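# Unload three sand cores from mould onto plywood boards

## Task

Lift out of the mould the elongated core with the rounded nose, plus both upright cores fitted with blades that sit in the mould half on the robot's right-hand side. Set all three down on the plywood boards next to the mould and open the grippers so they rest there unheld. The remaining two cores must still be standing in the mould at the end.

## Robot and tools

Robot: two six-joint arms, left_arm and right_arm, each ending in a two-finger parallel gripper that carries a camera (cam_left_wrist and cam_right_wrist, both 896x504). In every row and every per-joint list the joints go waist, shoulder, elbow, wrist pitch, wrist yaw, wrist roll. Nominal ranges in rad: waist -2.618 to 3.054, shoulder 0.000 to 3.142, elbow 0.000 to 3.142, wrist pitch -1.571 to 1.571, wrist yaw -1.571 to 1.571, wrist roll -2.094 to 2.094. A real end may sit up to 0.059 rad either way from these.

Frames: the scene frame has its origin at table-top height halfway between the nominal arm bases, +x pointing out over the table, +z up, and +y toward left_arm. So the robot's right is the -y side, where right_arm stands; arm names do not match image left/right. Calibrated bases in the scene frame: left_arm at (+0.031, +0.345, 0) m, quat_wxyz (+1.000, 0, 0, +0.008); right_arm at (+0.030, -0.335, 0) m, quat_wxyz (+1.000, 0, 0, -0.014); both stand upright. Each arm reports end_effector_position (m) and end_effector_quat_wxyz, and its camera pose, in its own base frame; these can be off by a few cm, more when stretched. The reported hand point lies between the finger pads, roughly 1 cm short of the tips; fingers extend along the gripper's +z and close along its y.

The row: 14 numbers, each in [-1, 1], always for both arms: left_arm's six joint values then its opening, then right_arm's six then its opening. Joint values are offsets, not poses: scaled so 1.0 equals 2.224 rad for waist, shoulder and elbow and 8.485 rad for the three wrist joints, counted from the Joint targets printed when the action (or call) starts, never from the preceding row. Zero re-sends the current targets. The opening is absolute: +1 fully open (pad gap 0.094 m), -1 shut. To keep a gripper as it is, repeat its current command.

execute_actions: "actions" is a list of actions; one action is up to 15 rows, one row per 1/30 s step, and a short action repeats its final row until 15 steps (0.5 s) pass. An empty list just reports state and images. "cameras" picks images: omitted/null/["all"] for all, [] for none. An action that would drive any joint more than 0.059 rad beyond its range (from the start targets) is rejected for both arms; a malformed action, or a bad first action, voids the whole call. Past a real end a joint stops there and you may see "joint sent to its limit".

move: "target" is one 14-number row, or a list of up to 15 rows, every row's offsets counted from the same starting Joint targets. "speed" (rad/s, 0.01 to 12.57, default 0.5; one value or one per target) caps the joint with the longest travel; all joints finish together, so grippers trace curves. "blend" (rad) rounds corners at intermediate list targets. "opening_speed" (per second on the -1..+1 scale, at least 0.2) ramps the fingers; use a slow value on sand cores, which may crumble. The first target's opening is applied at the start; later targets' openings are applied once the arms arrive and rest. Paths take at least 0.5 s, stop short beyond 10 s, and do not avoid obstacles or the other arm. "blocking": false returns after about 0.5 s while motion continues. The result adds a "move:" line: done, off_target (resting more than 0.035 rad away), moving, held or fault, and limits=held if steps were withheld.

wait: "seconds" 0 to 10; arms keep their last command, a running move keeps going. stop: brakes a running move (needs space). zoom_image: "camera" cam_left_wrist or cam_right_wrist, "region" [x0, y0, x1, y1] pixels from the top-left, at most 504x504, on the latest image of that camera. finished_scene: "scene" is the current scene's number; it ends the scene for good, so only call it once the cores are placed and released.

Result lines: Joint positions (rad, plus pad gap in m), Joint velocities ("within noise" when still), Joint targets (base for next offsets), Tool commands, grip_measured (finger opening on the command scale, reads a bit wide when empty), grip_effort_nm (motor effort, negative closing; not a pad force), Joint torques (positive toward larger angle; first three wrap at ±28 N m), "joint command not followed" (clearance check altered targets), MOTOR HOT and OVER-TEMPERATURE FAULT.

Gripping: squeeze force builds once the command drops about 0.05 below the reading at first contact; to release, command clearly above grip_measured. Targets are limited per step (0.339 rad big joints, 2.2 wrist) and scaled back if the gripper target is over 200 mm from where it is, so large moves take several actions.

Avoid: dropping cores, opening on a part still moving, fast impacts, hard presses, knocking the two other cores over, and anything leaving the table. Keep the arms apart (nothing separates the grippers automatically) and never close one gripper on the other's fingers. A camera cable touching something counts as contact. If an arm is stuck pressing, command its targets back behind its measured positions. Long holding or stretching heats motors; a fault folds that arm and disables it. Loose objects may occasionally get a small nudge.

Each tool is called after "Request:" by a JSON object that holds its "name" and its "arguments".

## Session

Request:
{"name": "execute_actions", "arguments": {"actions": []}}

Scene clock: 0.00 s.
left_arm: end_effector_position=(+0.3631, -0.0246, +0.2028) grip_measured=+1.000 grip_effort_nm=n/a end_effector_quat_wxyz=(+0.569, -0.059, +0.818, -0.064) | right_arm: end_effector_position=(+0.3464, +0.0127, +0.2781) grip_measured=+1.000 grip_effort_nm=n/a end_effector_quat_wxyz=(+0.512, -0.227, +0.829, +0.002)
Joint positions: left_arm=[-0.095 1.034 0.566 0.116 -0.051 -0.203 0.094] | right_arm=[-0.154 1.056 1.018 -0.499 -0.37 -0.476 0.094]
Joint velocities: within noise
Joint torques (N m): no reading
Heat: left arm: 32 °C; right arm: 36 °C.
Joint targets: left_arm=[-0.095 1.027 0.576 0.117 -0.051 -0.202] | right_arm=[-0.154 1.049 1.030 -0.497 -0.374 -0.475]
Tool commands: left_gripper/opening=+1.0 right_gripper/opening=+1.0

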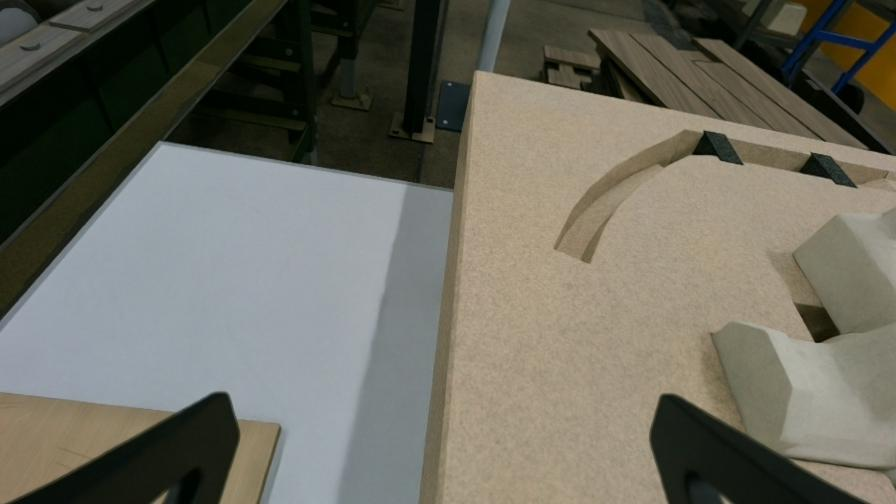

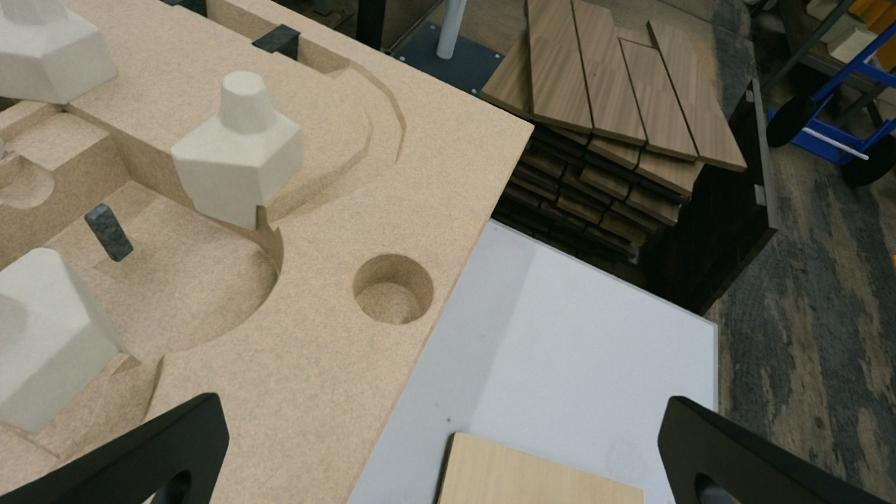

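Request:
{"name": "move", "arguments": {"target": [0,0.1677,0.3705,-0.1788,0.006,0.0238,1,0,0.1578,0.1664,-0.1064,0.0441,0.056,1], "speed": 0.7}}

Scene clock: 24.97 s.
left_arm: end_effector_position=(+0.2576, -0.0220, +0.1898) grip_measured=+1.000 grip_effort_nm=0.037 end_effector_quat_wxyz=(+0.082, +0.043, +0.996, +0.000) | right_arm: end_effector_position=(+0.2573, -0.0377, +0.1876) grip_measured=+1.000 grip_effort_nm=0.027 end_effector_quat_wxyz=(+0.082, +0.072, +0.994, -0.004)
Joint positions: left_arm=[-0.095 1.389 1.375 -1.393 -0.009 -0.007 0.094] | right_arm=[-0.154 1.394 1.37 -1.384 -0.006 -0.008 0.094]
Joint velocities: within noise
Joint torques (N m): left_arm=[0.02 -3.22 6.68 0.67 0.11 0.01] | right_arm=[-0.02 -3.52 7.62 0.2 0.04 0.06]
Heat: left arm: 36 °C; right arm: 39 °C.
Joint targets: left_arm=[-0.095 1.399 1.400 -1.400 -0.001 -0.001] | right_arm=[-0.154 1.400 1.400 -1.399 0.000 0.000]
move: done

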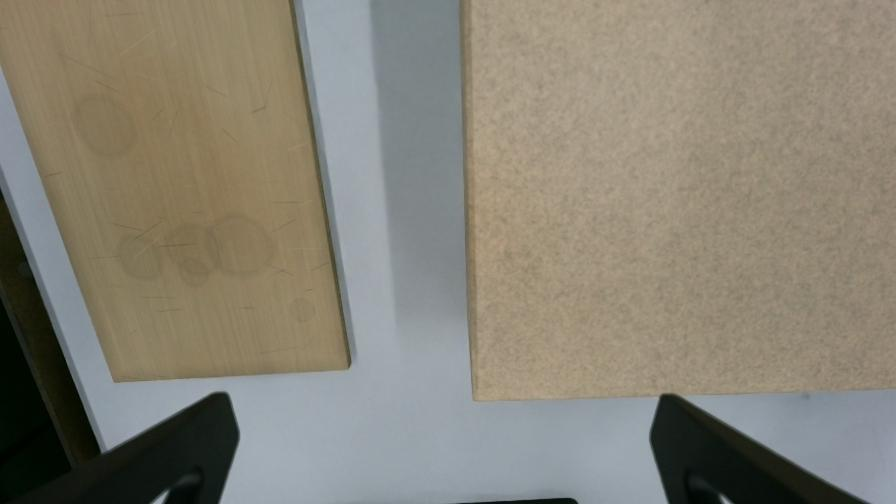

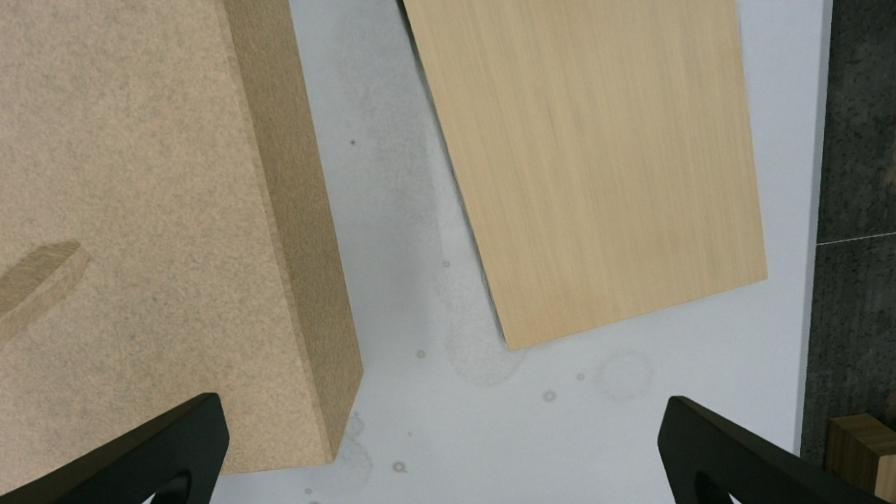

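Request:
{"name": "move", "arguments": {"target": [-0.0247,0.09,0.2248,-0.0118,0,0,1,0.1367,0.09,0.2248,-0.0118,0,0,1], "speed": 0.7}}

Request:
{"name": "move", "arguments": {"target": [0,0.2248,0.09,0.0118,0,0,1,0,0.2248,0.09,0.0118,0,0,1], "speed": 0.7}}

Scene clock: 50.80 s.
left_arm: end_effector_position=(+0.3278, -0.0446, +0.2796) grip_measured=+1.000 grip_effort_nm=0.032 end_effector_quat_wxyz=(+0.185, +0.066, +0.980, -0.010) | right_arm: end_effector_position=(+0.3292, +0.0501, +0.2776) grip_measured=+1.000 grip_effort_nm=0.027 end_effector_quat_wxyz=(+0.184, -0.075, +0.980, +0.014)
Joint positions: left_arm=[-0.142 1.584 1.878 -1.492 -0.008 -0.007 0.094] | right_arm=[0.147 1.589 1.874 -1.484 -0.001 -0.006 0.094]
Joint velocities: within noise
Joint torques (N m): left_arm=[-0.51 -4.12 6.27 1.07 0.11 0.04] | right_arm=[0.27 -4.42 6.98 0.57 0 0.04]
Heat: left arm: 36 °C; right arm: 37 °C.
Joint targets: left_arm=[-0.150 1.599 1.900 -1.500 0.000 -0.001] | right_arm=[0.150 1.600 1.900 -1.500 0.000 0.001]
move: done

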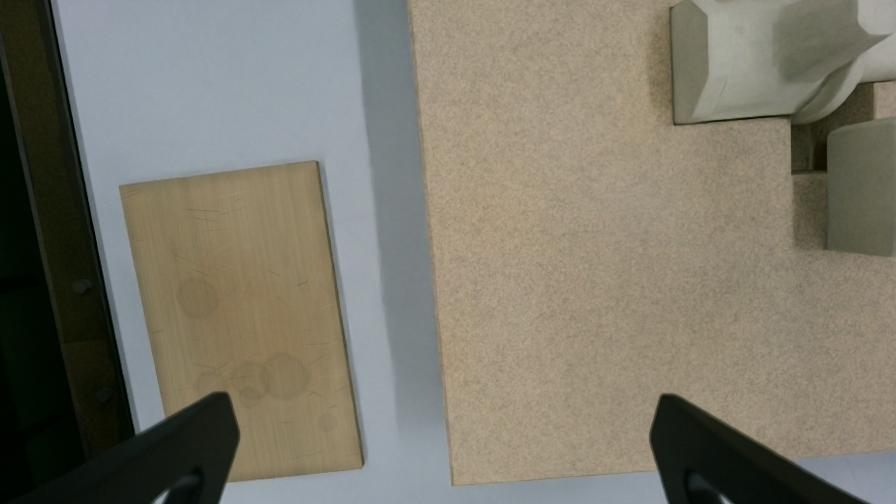

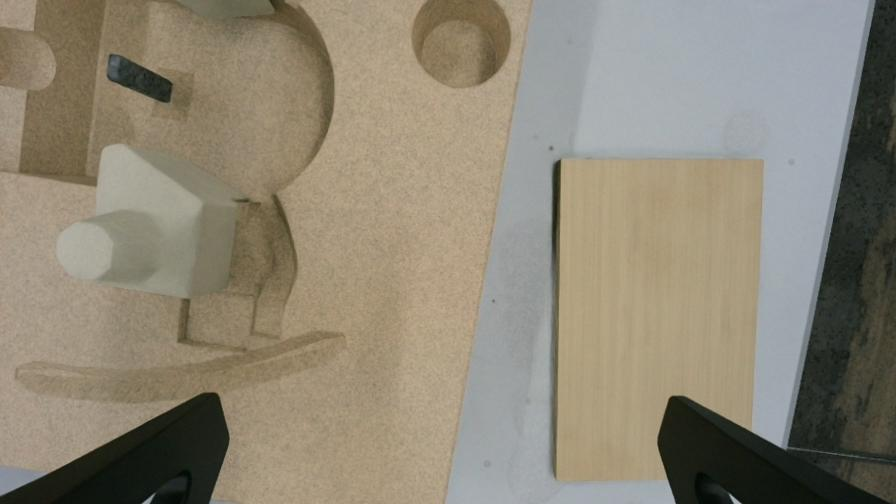

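Scene clock: 52.13 s.
left_arm: end_effector_position=(+0.4290, -0.0591, +0.1571) grip_measured=+1.000 grip_effort_nm=0.022 end_effector_quat_wxyz=(+0.071, +0.068, +0.995, -0.001) | right_arm: end_effector_position=(+0.4265, +0.0645, +0.1532) grip_measured=+1.000 grip_effort_nm=0.027 end_effector_quat_wxyz=(+0.064, -0.076, +0.995, +0.005)
Joint positions: left_arm=[-0.142 2.094 2.076 -1.411 -0.008 -0.006 0.094] | right_arm=[0.147 2.1 2.072 -1.415 -0.001 -0.006 0.094]
Joint velocities: within noise
Joint torques (N m): left_arm=[-0.57 -9.24 6.6 0.84 0.13 0.03] | right_arm=[0.27 -9.61 7.42 0.46 0.01 0.04]
Heat: left arm: 36 °C; right arm: 37 °C.
Joint targets: left_arm=[-0.150 2.099 2.101 -1.400 -0.001 0.000] | right_arm=[0.150 2.100 2.100 -1.400 0.000 0.001]
move: done

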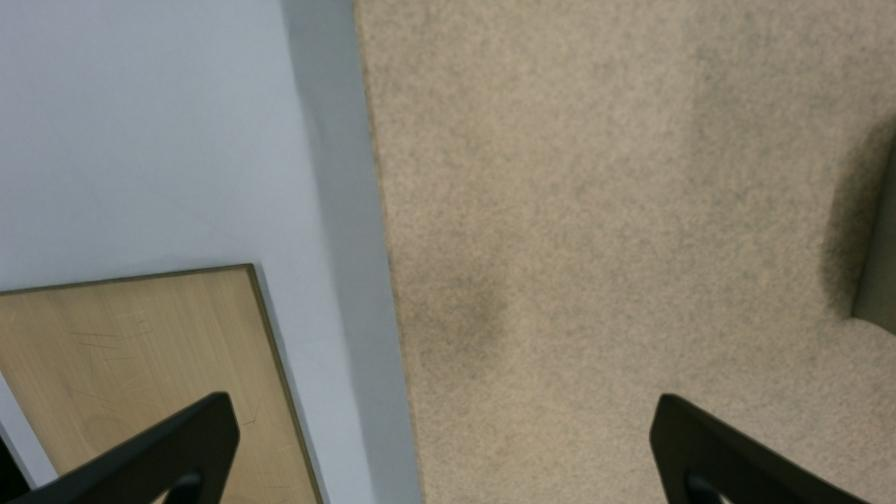

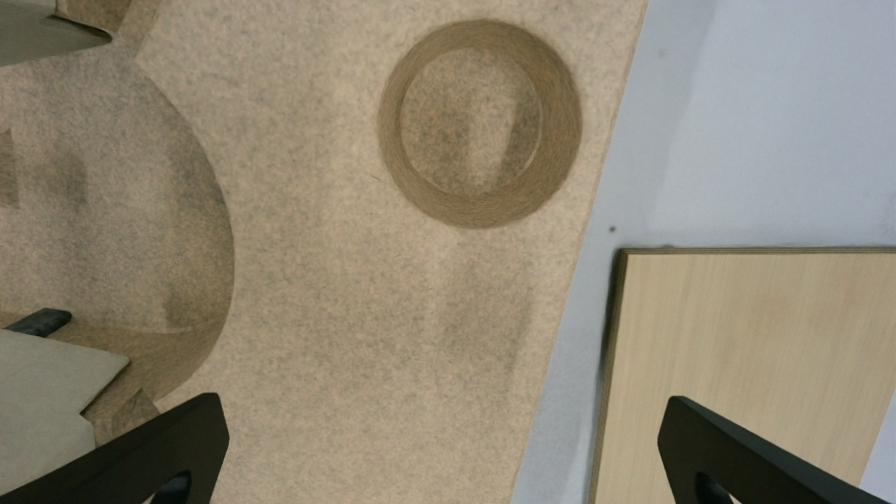

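Request:
{"name": "move", "arguments": {"target": [0.157,-0.2248,-0.09,-0.0118,0,0,1,0.2024,-0.2248,0,-0.0118,0,0,1], "speed": 0.8, "cameras": ["cam_right_wrist"]}}

Scene clock: 56.87 s.
left_arm: end_effector_position=(+0.3299, +0.0669, +0.2820) grip_measured=+1.000 grip_effort_nm=0.027 end_effector_quat_wxyz=(+0.187, -0.099, +0.977, +0.019) | right_arm: end_effector_position=(+0.2884, +0.1990, +0.3432) grip_measured=+1.000 grip_effort_nm=0.022 end_effector_quat_wxyz=(+0.272, -0.286, +0.915, +0.085)
Joint positions: left_arm=[0.196 1.604 1.907 -1.495 -0.003 -0.006 0.094] | right_arm=[0.6 1.598 2.09 -1.485 -0.003 -0.005 0.094]
Joint velocities: within noise
Joint torques (N m): left_arm=[0.31 -5.78 3.9 1.12 0.04 -0.01] | right_arm=[0.13 -4.85 5.3 0.88 0.02 0.03]
Heat: left arm: 36 °C; right arm: 37 °C.
Joint targets: left_arm=[0.199 1.599 1.900 -1.500 -0.001 -0.001] | right_arm=[0.601 1.600 2.100 -1.500 0.000 0.001]
move: done
Images, in order (width x height): cam_right_wrist 896x504.

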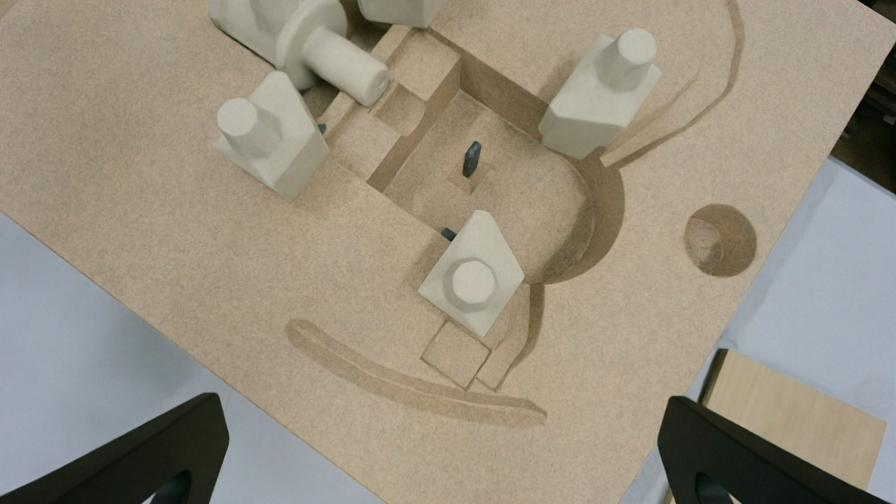

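Request:
{"name": "zoom_image", "arguments": {"camera": "cam_right_wrist", "region": [360, 0, 760, 400]}}

Request:
{"name": "zoom_image", "arguments": {"camera": "cam_right_wrist", "region": [180, 0, 480, 220]}}

Scaled by 1.260.

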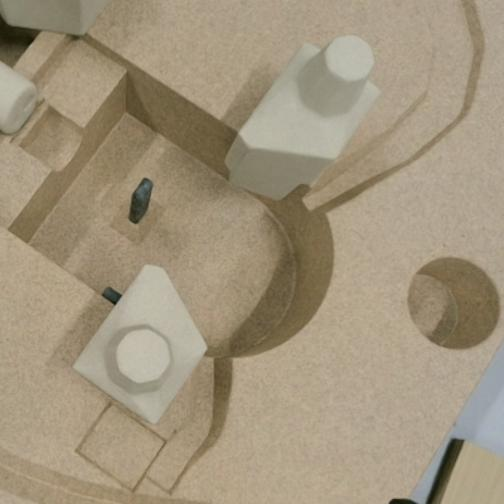

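Scaled by 1.680.

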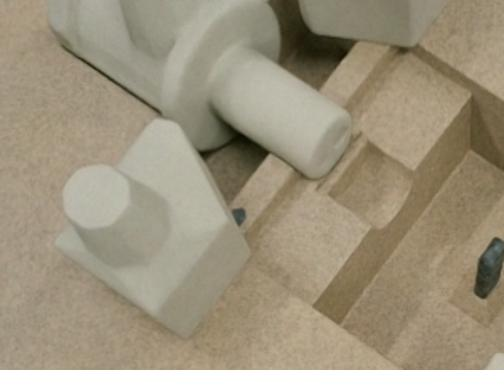

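Request:
{"name": "move", "arguments": {"target": [-0.4047,0,0.0899,0,0,0,1,-0.36,0,0,0,0,0,1], "speed": 0.8}}

Scene clock: 72.07 s.
left_arm: end_effector_position=(+0.2677, -0.2243, +0.3360) grip_measured=+1.000 grip_effort_nm=0.037 end_effector_quat_wxyz=(+0.255, +0.328, +0.905, -0.094) | right_arm: end_effector_position=(+0.3434, -0.0681, +0.3430) grip_measured=+1.000 grip_effort_nm=0.027 end_effector_quat_wxyz=(+0.283, +0.093, +0.954, -0.029)
Joint positions: left_arm=[-0.7 1.604 2.079 -1.495 0.001 -0.005 0.094] | right_arm=[-0.198 1.598 2.09 -1.486 0.001 -0.005 0.094]
Joint velocities: within noise
Joint torques (N m): left_arm=[-0.06 -5.46 5.81 1.4 0 -0.03] | right_arm=[-0.08 -4.82 5.29 0.86 -0.03 0.03]
Heat: left arm: 34 °C; right arm: 36 °C.
Joint targets: left_arm=[-0.701 1.599 2.100 -1.500 -0.001 -0.001] | right_arm=[-0.200 1.600 2.100 -1.500 0.000 0.001]
move: done

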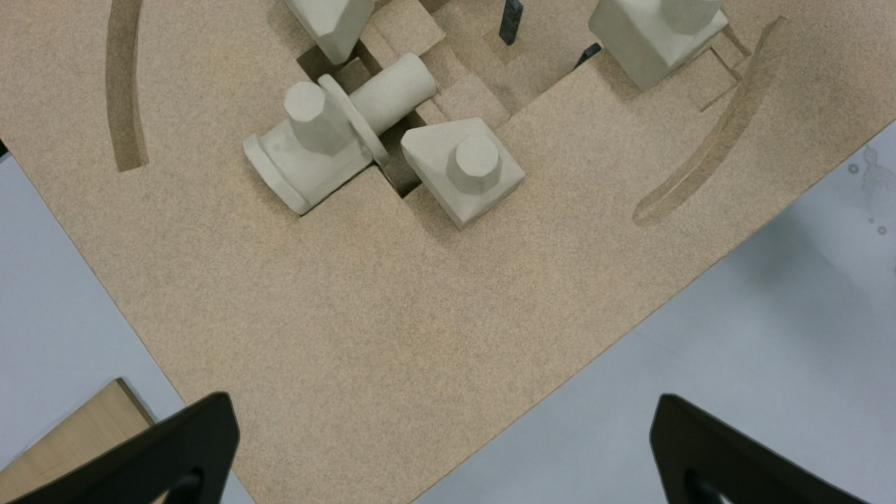

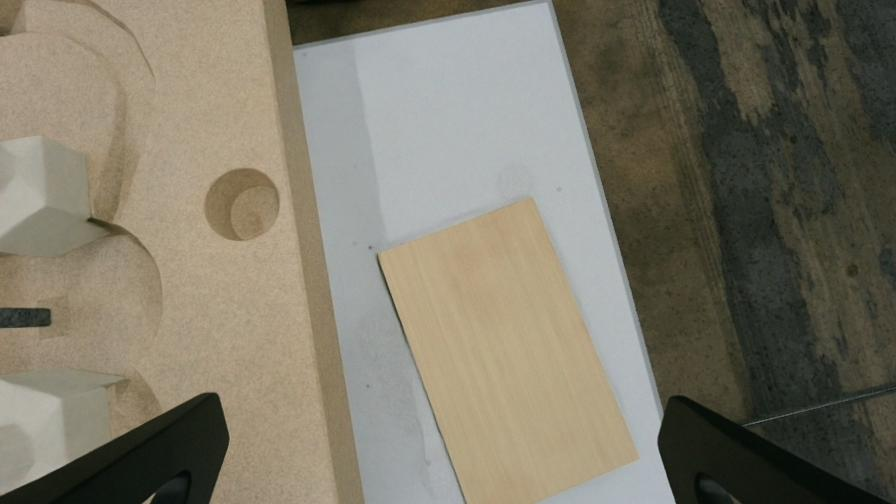

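Request:
{"name": "zoom_image", "arguments": {"camera": "cam_left_wrist", "region": [220, 0, 560, 250]}}

Request:
{"name": "zoom_image", "arguments": {"camera": "cam_right_wrist", "region": [0, 80, 300, 480]}}

Scaled by 1.482.

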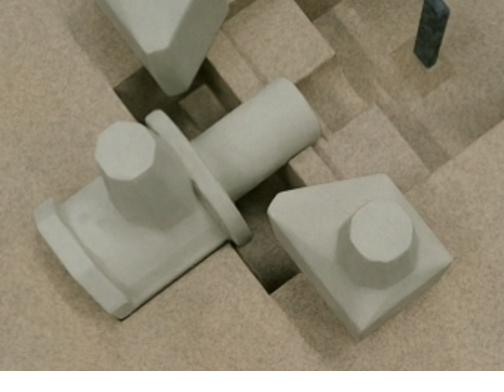

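Scaled by 1.260.

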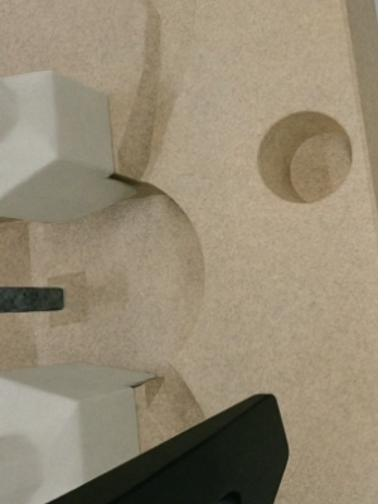

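Request:
{"name": "move", "arguments": {"target": [0.4047,0,0,0,0,0,1,-0.045,-0.4496,-0.8094,0.2004,-0.1179,0,1], "speed": 0.9, "cameras": ["cam_right_wrist"]}}

Scene clock: 98.77 s.
left_arm: end_effector_position=(+0.3424, +0.0684, +0.3360) grip_measured=+1.000 grip_effort_nm=0.027 end_effector_quat_wxyz=(+0.271, -0.095, +0.958, +0.026) | right_arm: end_effector_position=(+0.2557, +0.0798, +0.2315) grip_measured=+1.000 grip_effort_nm=0.022 end_effector_quat_wxyz=(+0.625, -0.213, +0.701, +0.270)
Joint positions: left_arm=[0.195 1.604 2.079 -1.495 0.001 -0.004 0.094] | right_arm=[-0.293 0.61 0.306 0.172 -0.992 0.003 0.094]
Joint velocities: within noise
Joint torques (N m): left_arm=[0.34 -5.57 5.81 1.4 0.03 -0.05] | right_arm=[-0.61 -0.43 5.85 1.54 -0.2 -0.06]
Heat: left arm: 35 °C; right arm: 37 °C.
Joint targets: left_arm=[0.199 1.599 2.100 -1.500 0.000 0.000] | right_arm=[-0.300 0.601 0.300 0.201 -1.000 0.001]
move: done
Images, in order (width x height): cam_right_wrist 896x504.

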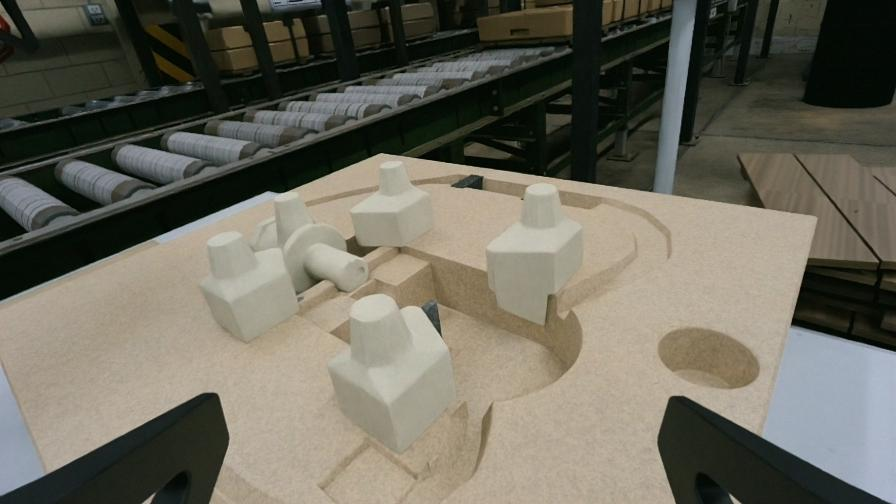

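Request:
{"name": "zoom_image", "arguments": {"camera": "cam_right_wrist", "region": [300, 160, 620, 480]}}

Request:
{"name": "zoom_image", "arguments": {"camera": "cam_right_wrist", "region": [180, 140, 480, 360]}}

Scaled by 1.575.

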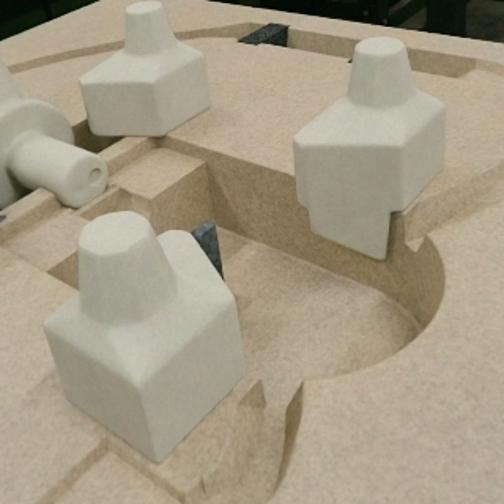

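Scaled by 1.680.

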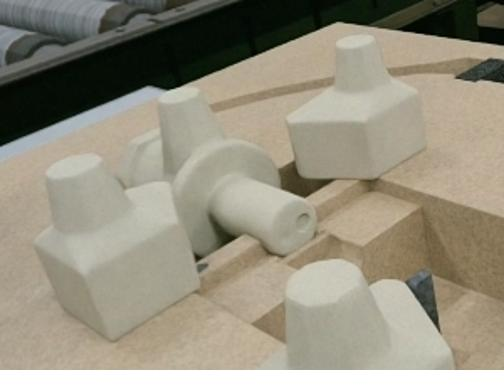

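Request:
{"name": "move", "arguments": {"target": [0,0,0,0,0,0,1,0.3864,0.2878,0.3736,-0.1118,0.1179,0,1], "speed": 0.8, "cameras": ["cam_right_wrist"]}}

Scene clock: 174.40 s.
left_arm: end_effector_position=(+0.3424, +0.0684, +0.3360) grip_measured=+1.000 grip_effort_nm=0.022 end_effector_quat_wxyz=(+0.271, -0.095, +0.958, +0.026) | right_arm: end_effector_position=(+0.2906, +0.1826, +0.2032) grip_measured=+1.000 grip_effort_nm=0.017 end_effector_quat_wxyz=(+0.327, -0.257, +0.904, +0.097)
Joint positions: left_arm=[0.195 1.604 2.079 -1.495 0.001 -0.004 0.094] | right_arm=[0.555 1.235 1.098 -0.738 -0.006 0.003 0.094]
Joint velocities: within noise
Joint torques (N m): left_arm=[0.35 -5.59 5.82 1.39 0.04 -0.02] | right_arm=[0.35 -3.19 8.68 1.04 0.04 -0.07]
Heat: left arm: 35 °C; right arm: 42 °C.
Joint targets: left_arm=[0.199 1.599 2.100 -1.500 0.000 0.000] | right_arm=[0.559 1.240 1.131 -0.748 0.000 0.001]
move: done
Images, in order (width x height): cam_right_wrist 896x504.

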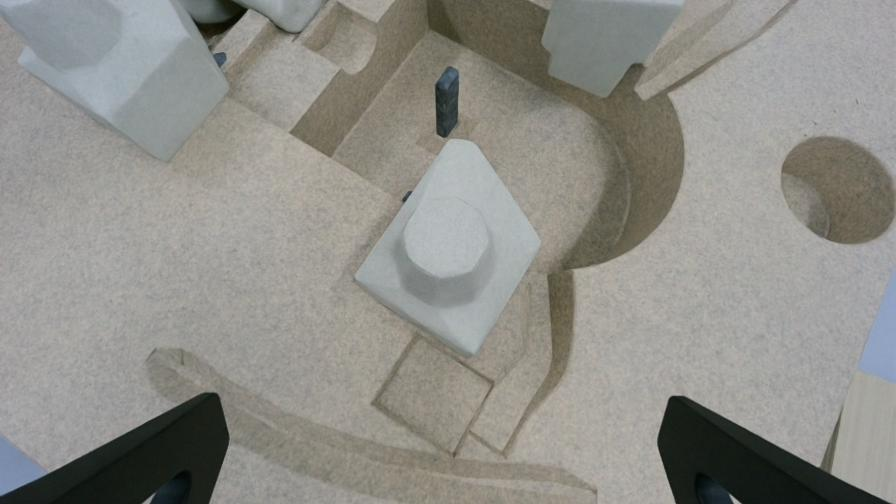

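Request:
{"name": "move", "arguments": {"target": [0,0,0,0,0,0,1,0.001,0.0958,-0.0283,0.0325,0,0,1], "speed": 0.3, "cameras": ["cam_right_wrist"]}}

Scene clock: 201.87 s.
left_arm: end_effector_position=(+0.3424, +0.0684, +0.3360) grip_measured=+1.000 grip_effort_nm=0.032 end_effector_quat_wxyz=(+0.271, -0.095, +0.958, +0.026) | right_arm: end_effector_position=(+0.3368, +0.2111, +0.1564) grip_measured=+1.000 grip_effort_nm=0.017 end_effector_quat_wxyz=(+0.328, -0.257, +0.904, +0.096)
Joint positions: left_arm=[0.195 1.604 2.079 -1.495 0.001 -0.004 0.094] | right_arm=[0.555 1.449 1.074 -0.498 -0.005 0.003 0.094]
Joint velocities: within noise
Joint torques (N m): left_arm=[0.31 -5.48 5.89 1.41 0.02 -0.02] | right_arm=[0.53 -4.97 5.59 1.35 0.04 -0.06]
Heat: left arm: 35 °C; right arm: 39 °C.
Joint targets: left_arm=[0.199 1.599 2.100 -1.500 0.000 0.000] | right_arm=[0.561 1.453 1.068 -0.472 0.000 0.001]
move: done
Images, in order (width x height): cam_right_wrist 896x504.

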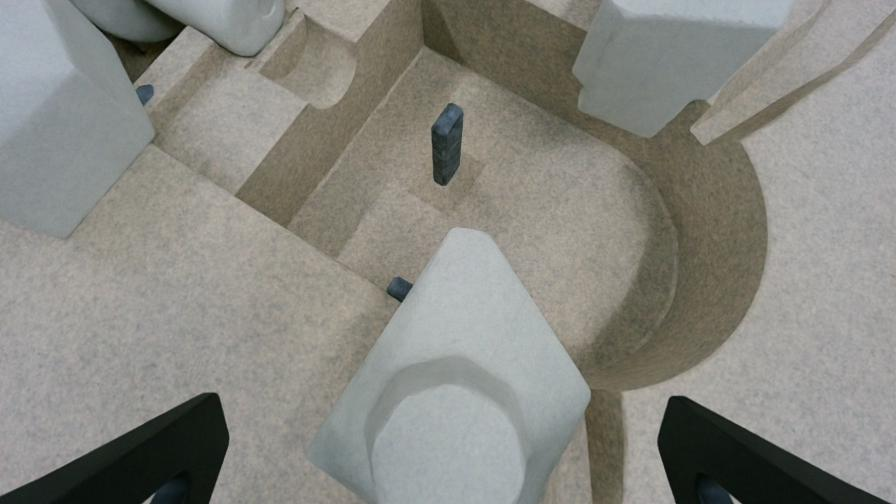

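Request:
{"name": "move", "arguments": {"target": [0,0,0,0,0,0,1,0,0,-0.0166,0.0042,0,0,1], "speed": 0.3, "cameras": []}}

Request:
{"name": "move", "arguments": {"target": [0,0,0,0,0,0,1,0,0,0,0,0,0,-0.5], "opening_speed": 0.6, "cameras": ["cam_right_wrist"]}}

Scene clock: 210.90 s.
left_arm: end_effector_position=(+0.3424, +0.0684, +0.3360) grip_measured=+1.000 grip_effort_nm=0.037 end_effector_quat_wxyz=(+0.271, -0.095, +0.958, +0.026) | right_arm: end_effector_position=(+0.3359, +0.2104, +0.1479) grip_measured=+1.000 grip_effort_nm=0.022 end_effector_quat_wxyz=(+0.328, -0.257, +0.904, +0.096)
Joint positions: left_arm=[0.195 1.604 2.079 -1.495 0.001 -0.004 0.094] | right_arm=[0.555 1.449 1.04 -0.463 -0.004 0.003 0.094]
Joint velocities: within noise
Joint torques (N m): left_arm=[0.31 -5.5 5.76 1.41 0.02 -0.01] | right_arm=[0.55 -4.93 5.42 1.38 0.04 -0.06]
Heat: left arm: 35 °C; right arm: 40 °C.
Joint targets: left_arm=[0.199 1.599 2.100 -1.500 0.000 0.000] | right_arm=[0.561 1.453 1.031 -0.436 0.000 0.001]
move: done
No camera images: "cameras" was empty.

Scene clock: 213.60 s.
left_arm: end_effector_position=(+0.3424, +0.0684, +0.3360) grip_measured=+1.000 grip_effort_nm=0.027 end_effector_quat_wxyz=(+0.271, -0.095, +0.958, +0.026) | right_arm: end_effector_position=(+0.3388, +0.2116, +0.1506) grip_measured=-0.266 grip_effort_nm=-0.999 end_effector_quat_wxyz=(+0.336, -0.256, +0.901, +0.097)
Joint positions: left_arm=[0.195 1.604 2.079 -1.495 0.001 -0.004 0.094] | right_arm=[0.555 1.449 1.04 -0.446 -0.001 0.003 0.034]
Joint velocities: within noise
Joint torques (N m): left_arm=[0.38 -5.53 5.71 1.39 0.03 -0.02] | right_arm=[0.54 -4.96 5.45 1.23 0 -0.06]
Heat: left arm: 35 °C; right arm: 39 °C.
Joint targets: left_arm=[0.199 1.599 2.100 -1.500 0.000 0.000] | right_arm=[0.561 1.453 1.031 -0.436 0.000 0.001]
move: done
Images, in order (width x height): cam_right_wrist 896x504.

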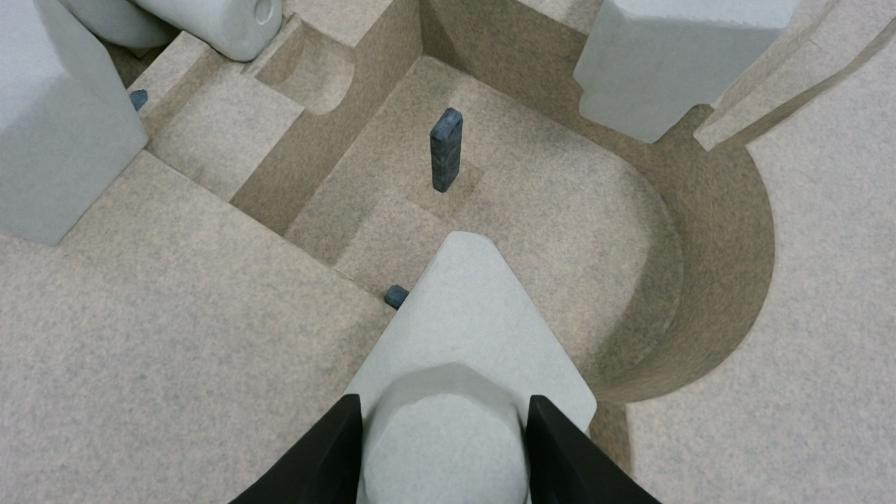

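Request:
{"name": "move", "arguments": {"target": [[0,0,0,0,0,0,1,0,-0.0045,0.0773,-0.0196,0,0,-0.5],[0,0,0,0,0,0,1,0,0.0027,0.1641,-0.0405,0,0,-0.5]], "speed": 0.25, "blend": 0.05, "cameras": ["cam_right_wrist"]}}

Scene clock: 221.93 s.
left_arm: end_effector_position=(+0.3424, +0.0684, +0.3360) grip_measured=+1.000 grip_effort_nm=0.027 end_effector_quat_wxyz=(+0.271, -0.095, +0.958, +0.026) | right_arm: end_effector_position=(+0.3299, +0.2060, +0.2121) grip_measured=-0.271 grip_effort_nm=-1.004 end_effector_quat_wxyz=(+0.300, -0.259, +0.914, +0.086)
Joint positions: left_arm=[0.195 1.604 2.079 -1.495 0.001 -0.004 0.094] | right_arm=[0.555 1.463 1.347 -0.821 -0.001 0.003 0.034]
Joint velocities: within noise
Joint torques (N m): left_arm=[0.36 -5.49 5.78 1.4 0.03 0] | right_arm=[0.58 -5.57 9.96 1.42 -0.01 -0.06]
Heat: left arm: 35 °C; right arm: 39 °C.
Joint targets: left_arm=[0.199 1.599 2.100 -1.500 0.000 0.000] | right_arm=[0.561 1.460 1.396 -0.780 0.000 0.001]
move: off_target (right_arm); right_arm: the elbow is farthest, 0.049 rad from its target
Images, in order (width x height): cam_right_wrist 896x504.

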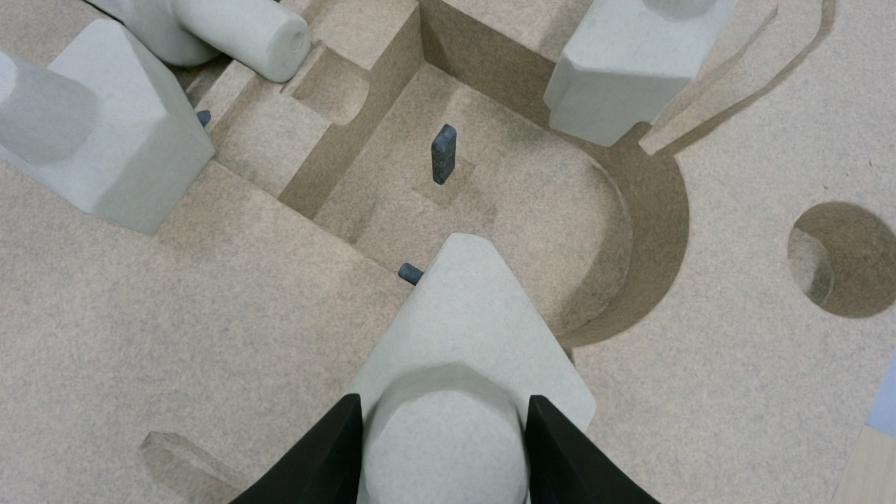

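Request:
{"name": "move", "arguments": {"target": [[0,0,0,0,0,0,1,0,-0.0495,0.0692,-0.0318,0,0,-0.5],[0,0,0,0,0,0,1,-0.3197,-0.0495,0.0692,-0.0318,0,0,-0.5]], "speed": [0.4,0.6], "blend": 0.05, "cameras": ["cam_right_wrist"]}}

Scene clock: 227.83 s.
left_arm: end_effector_position=(+0.3424, +0.0684, +0.3360) grip_measured=+1.000 grip_effort_nm=0.027 end_effector_quat_wxyz=(+0.271, -0.095, +0.958, +0.026) | right_arm: end_effector_position=(+0.3440, -0.0520, +0.2639) grip_measured=-0.271 grip_effort_nm=-1.009 end_effector_quat_wxyz=(+0.299, +0.074, +0.951, -0.025)
Joint positions: left_arm=[0.195 1.604 2.079 -1.495 0.001 -0.004 0.094] | right_arm=[-0.15 1.381 1.506 -1.087 0.005 0.003 0.034]
Joint velocities: within noise
Joint torques (N m): left_arm=[0.38 -5.52 5.87 1.39 0.02 -0.03] | right_arm=[-0.02 -6.93 9.14 1.39 -0.06 -0.06]
Heat: left arm: 35 °C; right arm: 39 °C.
Joint targets: left_arm=[0.199 1.599 2.100 -1.500 0.000 0.000] | right_arm=[-0.150 1.349 1.550 -1.050 0.000 0.001]
move: off_target (right_arm); right_arm: the elbow is farthest, 0.044 rad from its target
Images, in order (width x height): cam_right_wrist 896x504.

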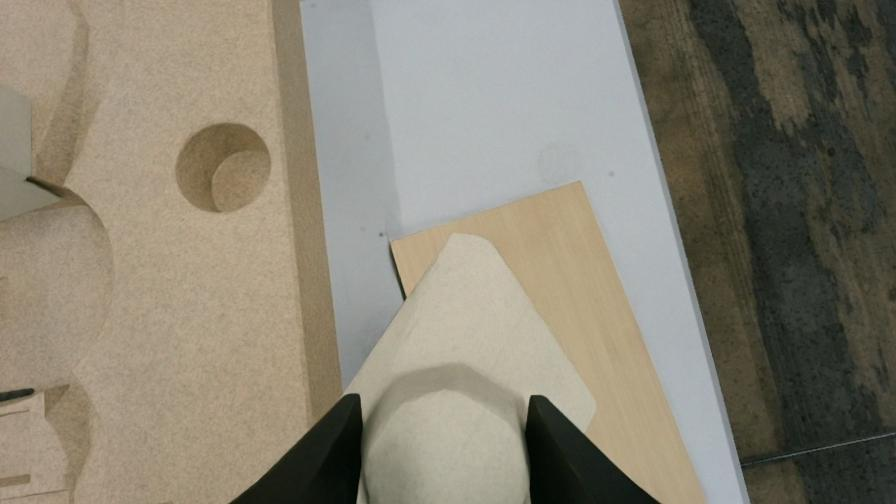

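Request:
{"name": "move", "arguments": {"target": [-0.5845,-0.1799,-0.3597,0.165,0,0,1,0,0,0,0,0,0,-0.5], "speed": 1.0, "cameras": ["cam_left_wrist"]}}

Scene clock: 234.93 s.
left_arm: end_effector_position=(+0.1908, -0.3713, +0.4384) grip_measured=+1.000 grip_effort_nm=0.022 end_effector_quat_wxyz=(+0.590, +0.375, +0.615, -0.364) | right_arm: end_effector_position=(+0.3439, -0.0515, +0.2638) grip_measured=-0.271 grip_effort_nm=-1.004 end_effector_quat_wxyz=(+0.298, +0.073, +0.951, -0.024)
Joint positions: left_arm=[-1.097 1.223 1.31 -0.125 0.003 -0.004 0.094] | right_arm=[-0.15 1.381 1.506 -1.088 0.003 0.003 0.034]
Joint velocities: within noise
Joint torques (N m): left_arm=[-0.24 -5.44 4.85 2.47 -0.03 -0.03] | right_arm=[0.06 -6.93 9.18 1.36 -0.03 -0.06]
Heat: left arm: 35 °C; right arm: 40 °C.
Joint targets: left_arm=[-1.101 1.199 1.300 -0.100 0.000 0.000] | right_arm=[-0.150 1.349 1.550 -1.050 0.000 0.001]
move: off_target (right_arm); right_arm: the elbow is farthest, 0.044 rad from its target
Images, in order (width x height): cam_left_wrist 896x504.

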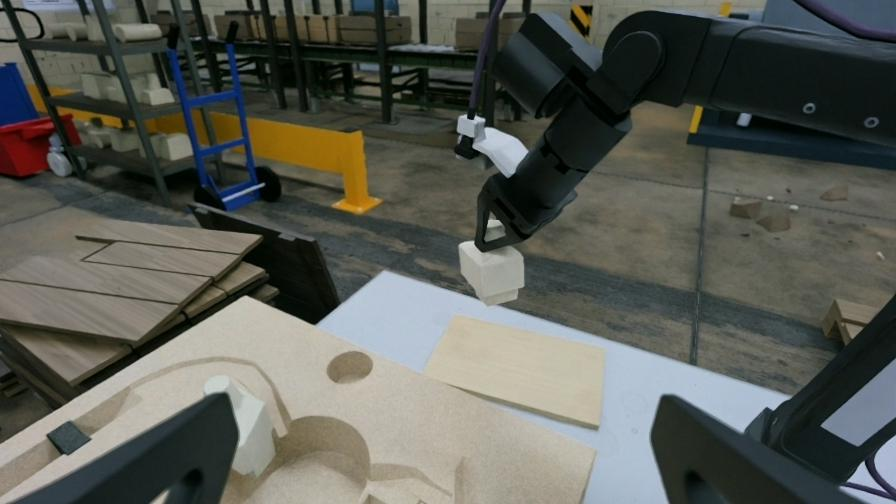

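Request:
{"name": "zoom_image", "arguments": {"camera": "cam_left_wrist", "region": [420, 80, 660, 330]}}

Scaled by 2.016.

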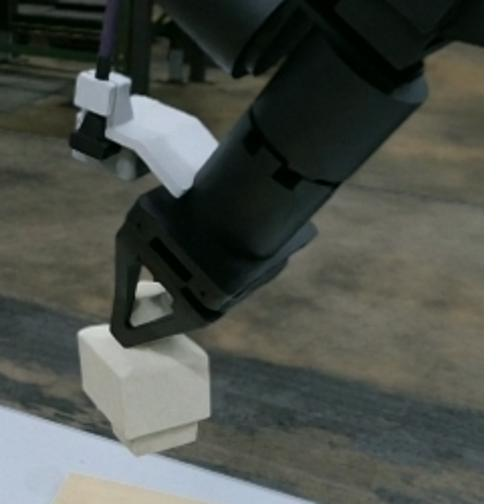

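Request:
{"name": "move", "arguments": {"target": [0,0,0,0,0,0,1,-0.0506,-0.094,-0.3957,0.1379,0,-0.2428,-0.5], "speed": 0.8}}

Request:
{"name": "zoom_image", "arguments": {"camera": "cam_left_wrist", "region": [420, 80, 660, 330]}}

Scene clock: 274.20 s.
left_arm: end_effector_position=(+0.1908, -0.3713, +0.4386) grip_measured=+1.000 grip_effort_nm=0.022 end_effector_quat_wxyz=(+0.591, +0.375, +0.615, -0.364) | right_arm: end_effector_position=(+0.3673, -0.0954, +0.1714) grip_measured=-0.271 grip_effort_nm=-1.004 end_effector_quat_wxyz=(-0.205, +0.673, -0.539, +0.463)
Joint positions: left_arm=[-1.097 1.223 1.31 -0.124 0.003 -0.004 0.094] | right_arm=[-0.255 1.183 0.659 0.016 0.003 -2.049 0.034]
Joint velocities: within noise
Joint torques (N m): left_arm=[-0.21 -5.35 4.89 2.49 -0.03 0.01] | right_arm=[-0.61 -6.91 7.04 2.42 -0.03 -0.16]
Heat: left arm: 39 °C; right arm: 42 °C.
Joint targets: left_arm=[-1.101 1.199 1.300 -0.100 0.000 0.000] | right_arm=[-0.262 1.140 0.670 0.120 0.000 -2.059]
move: off_target (right_arm); right_arm: the wrist pitch is farthest, 0.105 rad from its target

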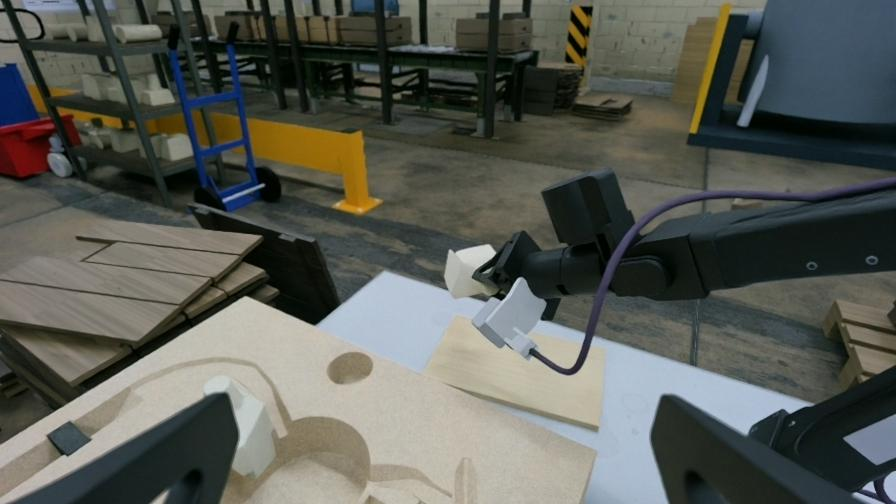

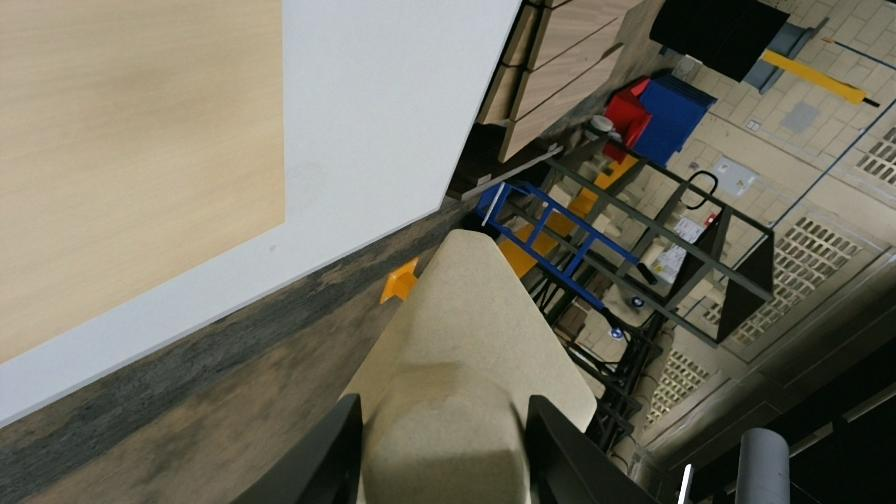

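Scaled by 2.016.

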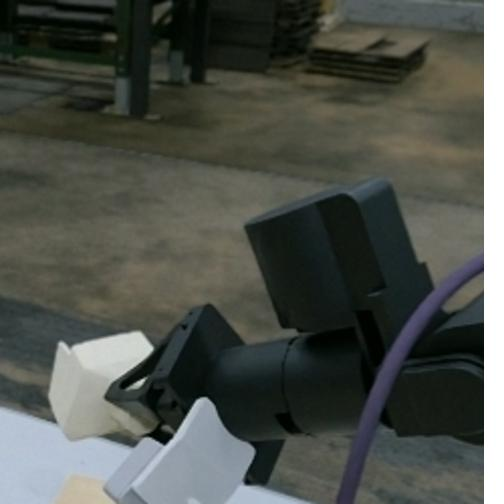

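Request:
{"name": "move", "arguments": {"target": [0,0,0,0,0,0,1,0,0.1214,-0.1304,0.077,0,0,-0.5], "speed": 0.5, "cameras": ["cam_left_wrist"]}}

Request:
{"name": "zoom_image", "arguments": {"camera": "cam_left_wrist", "region": [420, 180, 660, 430]}}

Scene clock: 289.17 s.
left_arm: end_effector_position=(+0.1908, -0.3713, +0.4386) grip_measured=+1.000 grip_effort_nm=0.017 end_effector_quat_wxyz=(+0.591, +0.375, +0.615, -0.364) | right_arm: end_effector_position=(+0.3719, -0.0966, +0.1034) grip_measured=-0.271 grip_effort_nm=-1.004 end_effector_quat_wxyz=(-0.225, +0.649, -0.517, +0.511)
Joint positions: left_arm=[-1.097 1.223 1.31 -0.124 0.003 -0.004 0.094] | right_arm=[-0.255 1.418 0.37 0.661 0.003 -2.053 0.034]
Joint velocities: within noise
Joint torques (N m): left_arm=[-0.18 -5.35 4.86 2.5 0 -0.01] | right_arm=[-0.59 -4.55 5.74 2.55 -0.04 -0.11]
Heat: left arm: 40 °C; right arm: 48 °C.
Joint targets: left_arm=[-1.101 1.199 1.300 -0.100 0.000 0.000] | right_arm=[-0.262 1.411 0.380 0.773 0.000 -2.059]
move: off_target (right_arm); right_arm: the wrist pitch is farthest, 0.112 rad from its target
Images, in order (width x height): cam_left_wrist 896x504.

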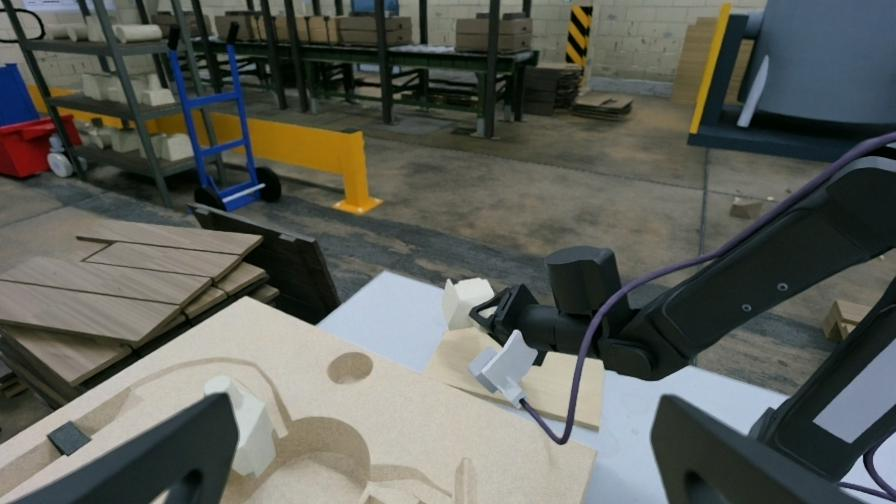

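Scaled by 2.016.

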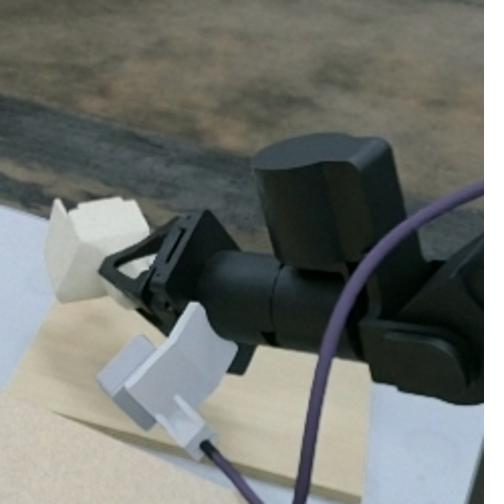

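Request:
{"name": "move", "arguments": {"target": [0,0,0,0,0,0,1,-0.0135,0.1129,-0.0283,0.0369,0,0,-0.5], "speed": 0.25, "cameras": ["cam_left_wrist"]}}

Request:
{"name": "zoom_image", "arguments": {"camera": "cam_left_wrist", "region": [420, 230, 660, 480]}}

Scene clock: 296.53 s.
left_arm: end_effector_position=(+0.1908, -0.3713, +0.4386) grip_measured=+1.000 grip_effort_nm=0.017 end_effector_quat_wxyz=(+0.591, +0.375, +0.615, -0.364) | right_arm: end_effector_position=(+0.3736, -0.1107, +0.0681) grip_measured=-0.271 grip_effort_nm=-1.009 end_effector_quat_wxyz=(-0.222, +0.634, -0.524, +0.523)
Joint positions: left_arm=[-1.097 1.223 1.31 -0.124 0.003 -0.004 0.094] | right_arm=[-0.291 1.661 0.316 0.983 -0.001 -2.05 0.034]
Joint velocities: within noise
Joint torques (N m): left_arm=[-0.27 -5.34 4.85 2.47 -0.02 -0.01] | right_arm=[-0.1 -4.79 3.78 2.49 -0.01 -0.14]
Heat: left arm: 40 °C; right arm: 50 °C.
Joint targets: left_arm=[-1.101 1.199 1.300 -0.100 0.000 0.000] | right_arm=[-0.292 1.662 0.317 1.087 0.000 -2.060]
move: off_target (right_arm); right_arm: the wrist pitch is farthest, 0.103 rad from its target
Images, in order (width x height): cam_left_wrist 896x504.

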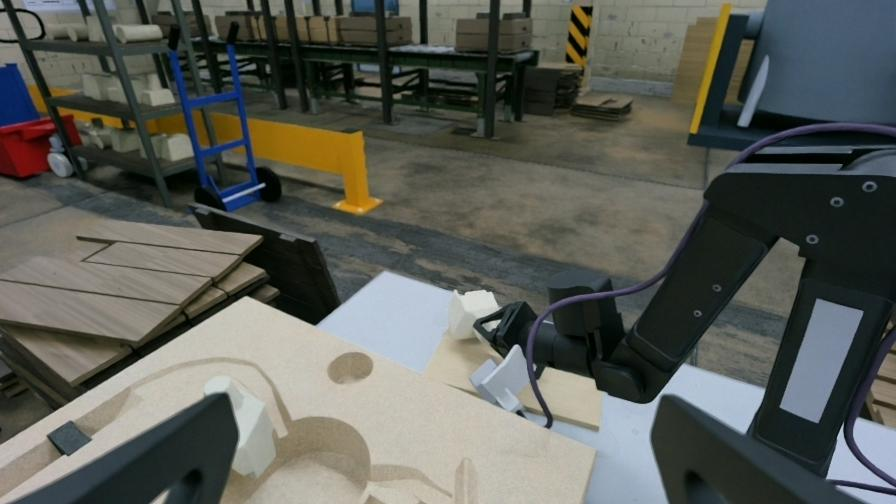

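Scaled by 2.016.

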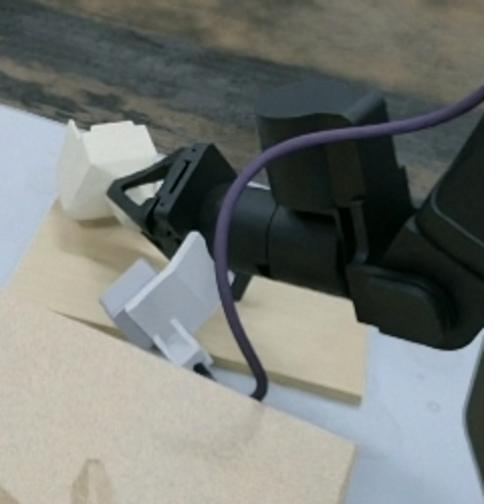

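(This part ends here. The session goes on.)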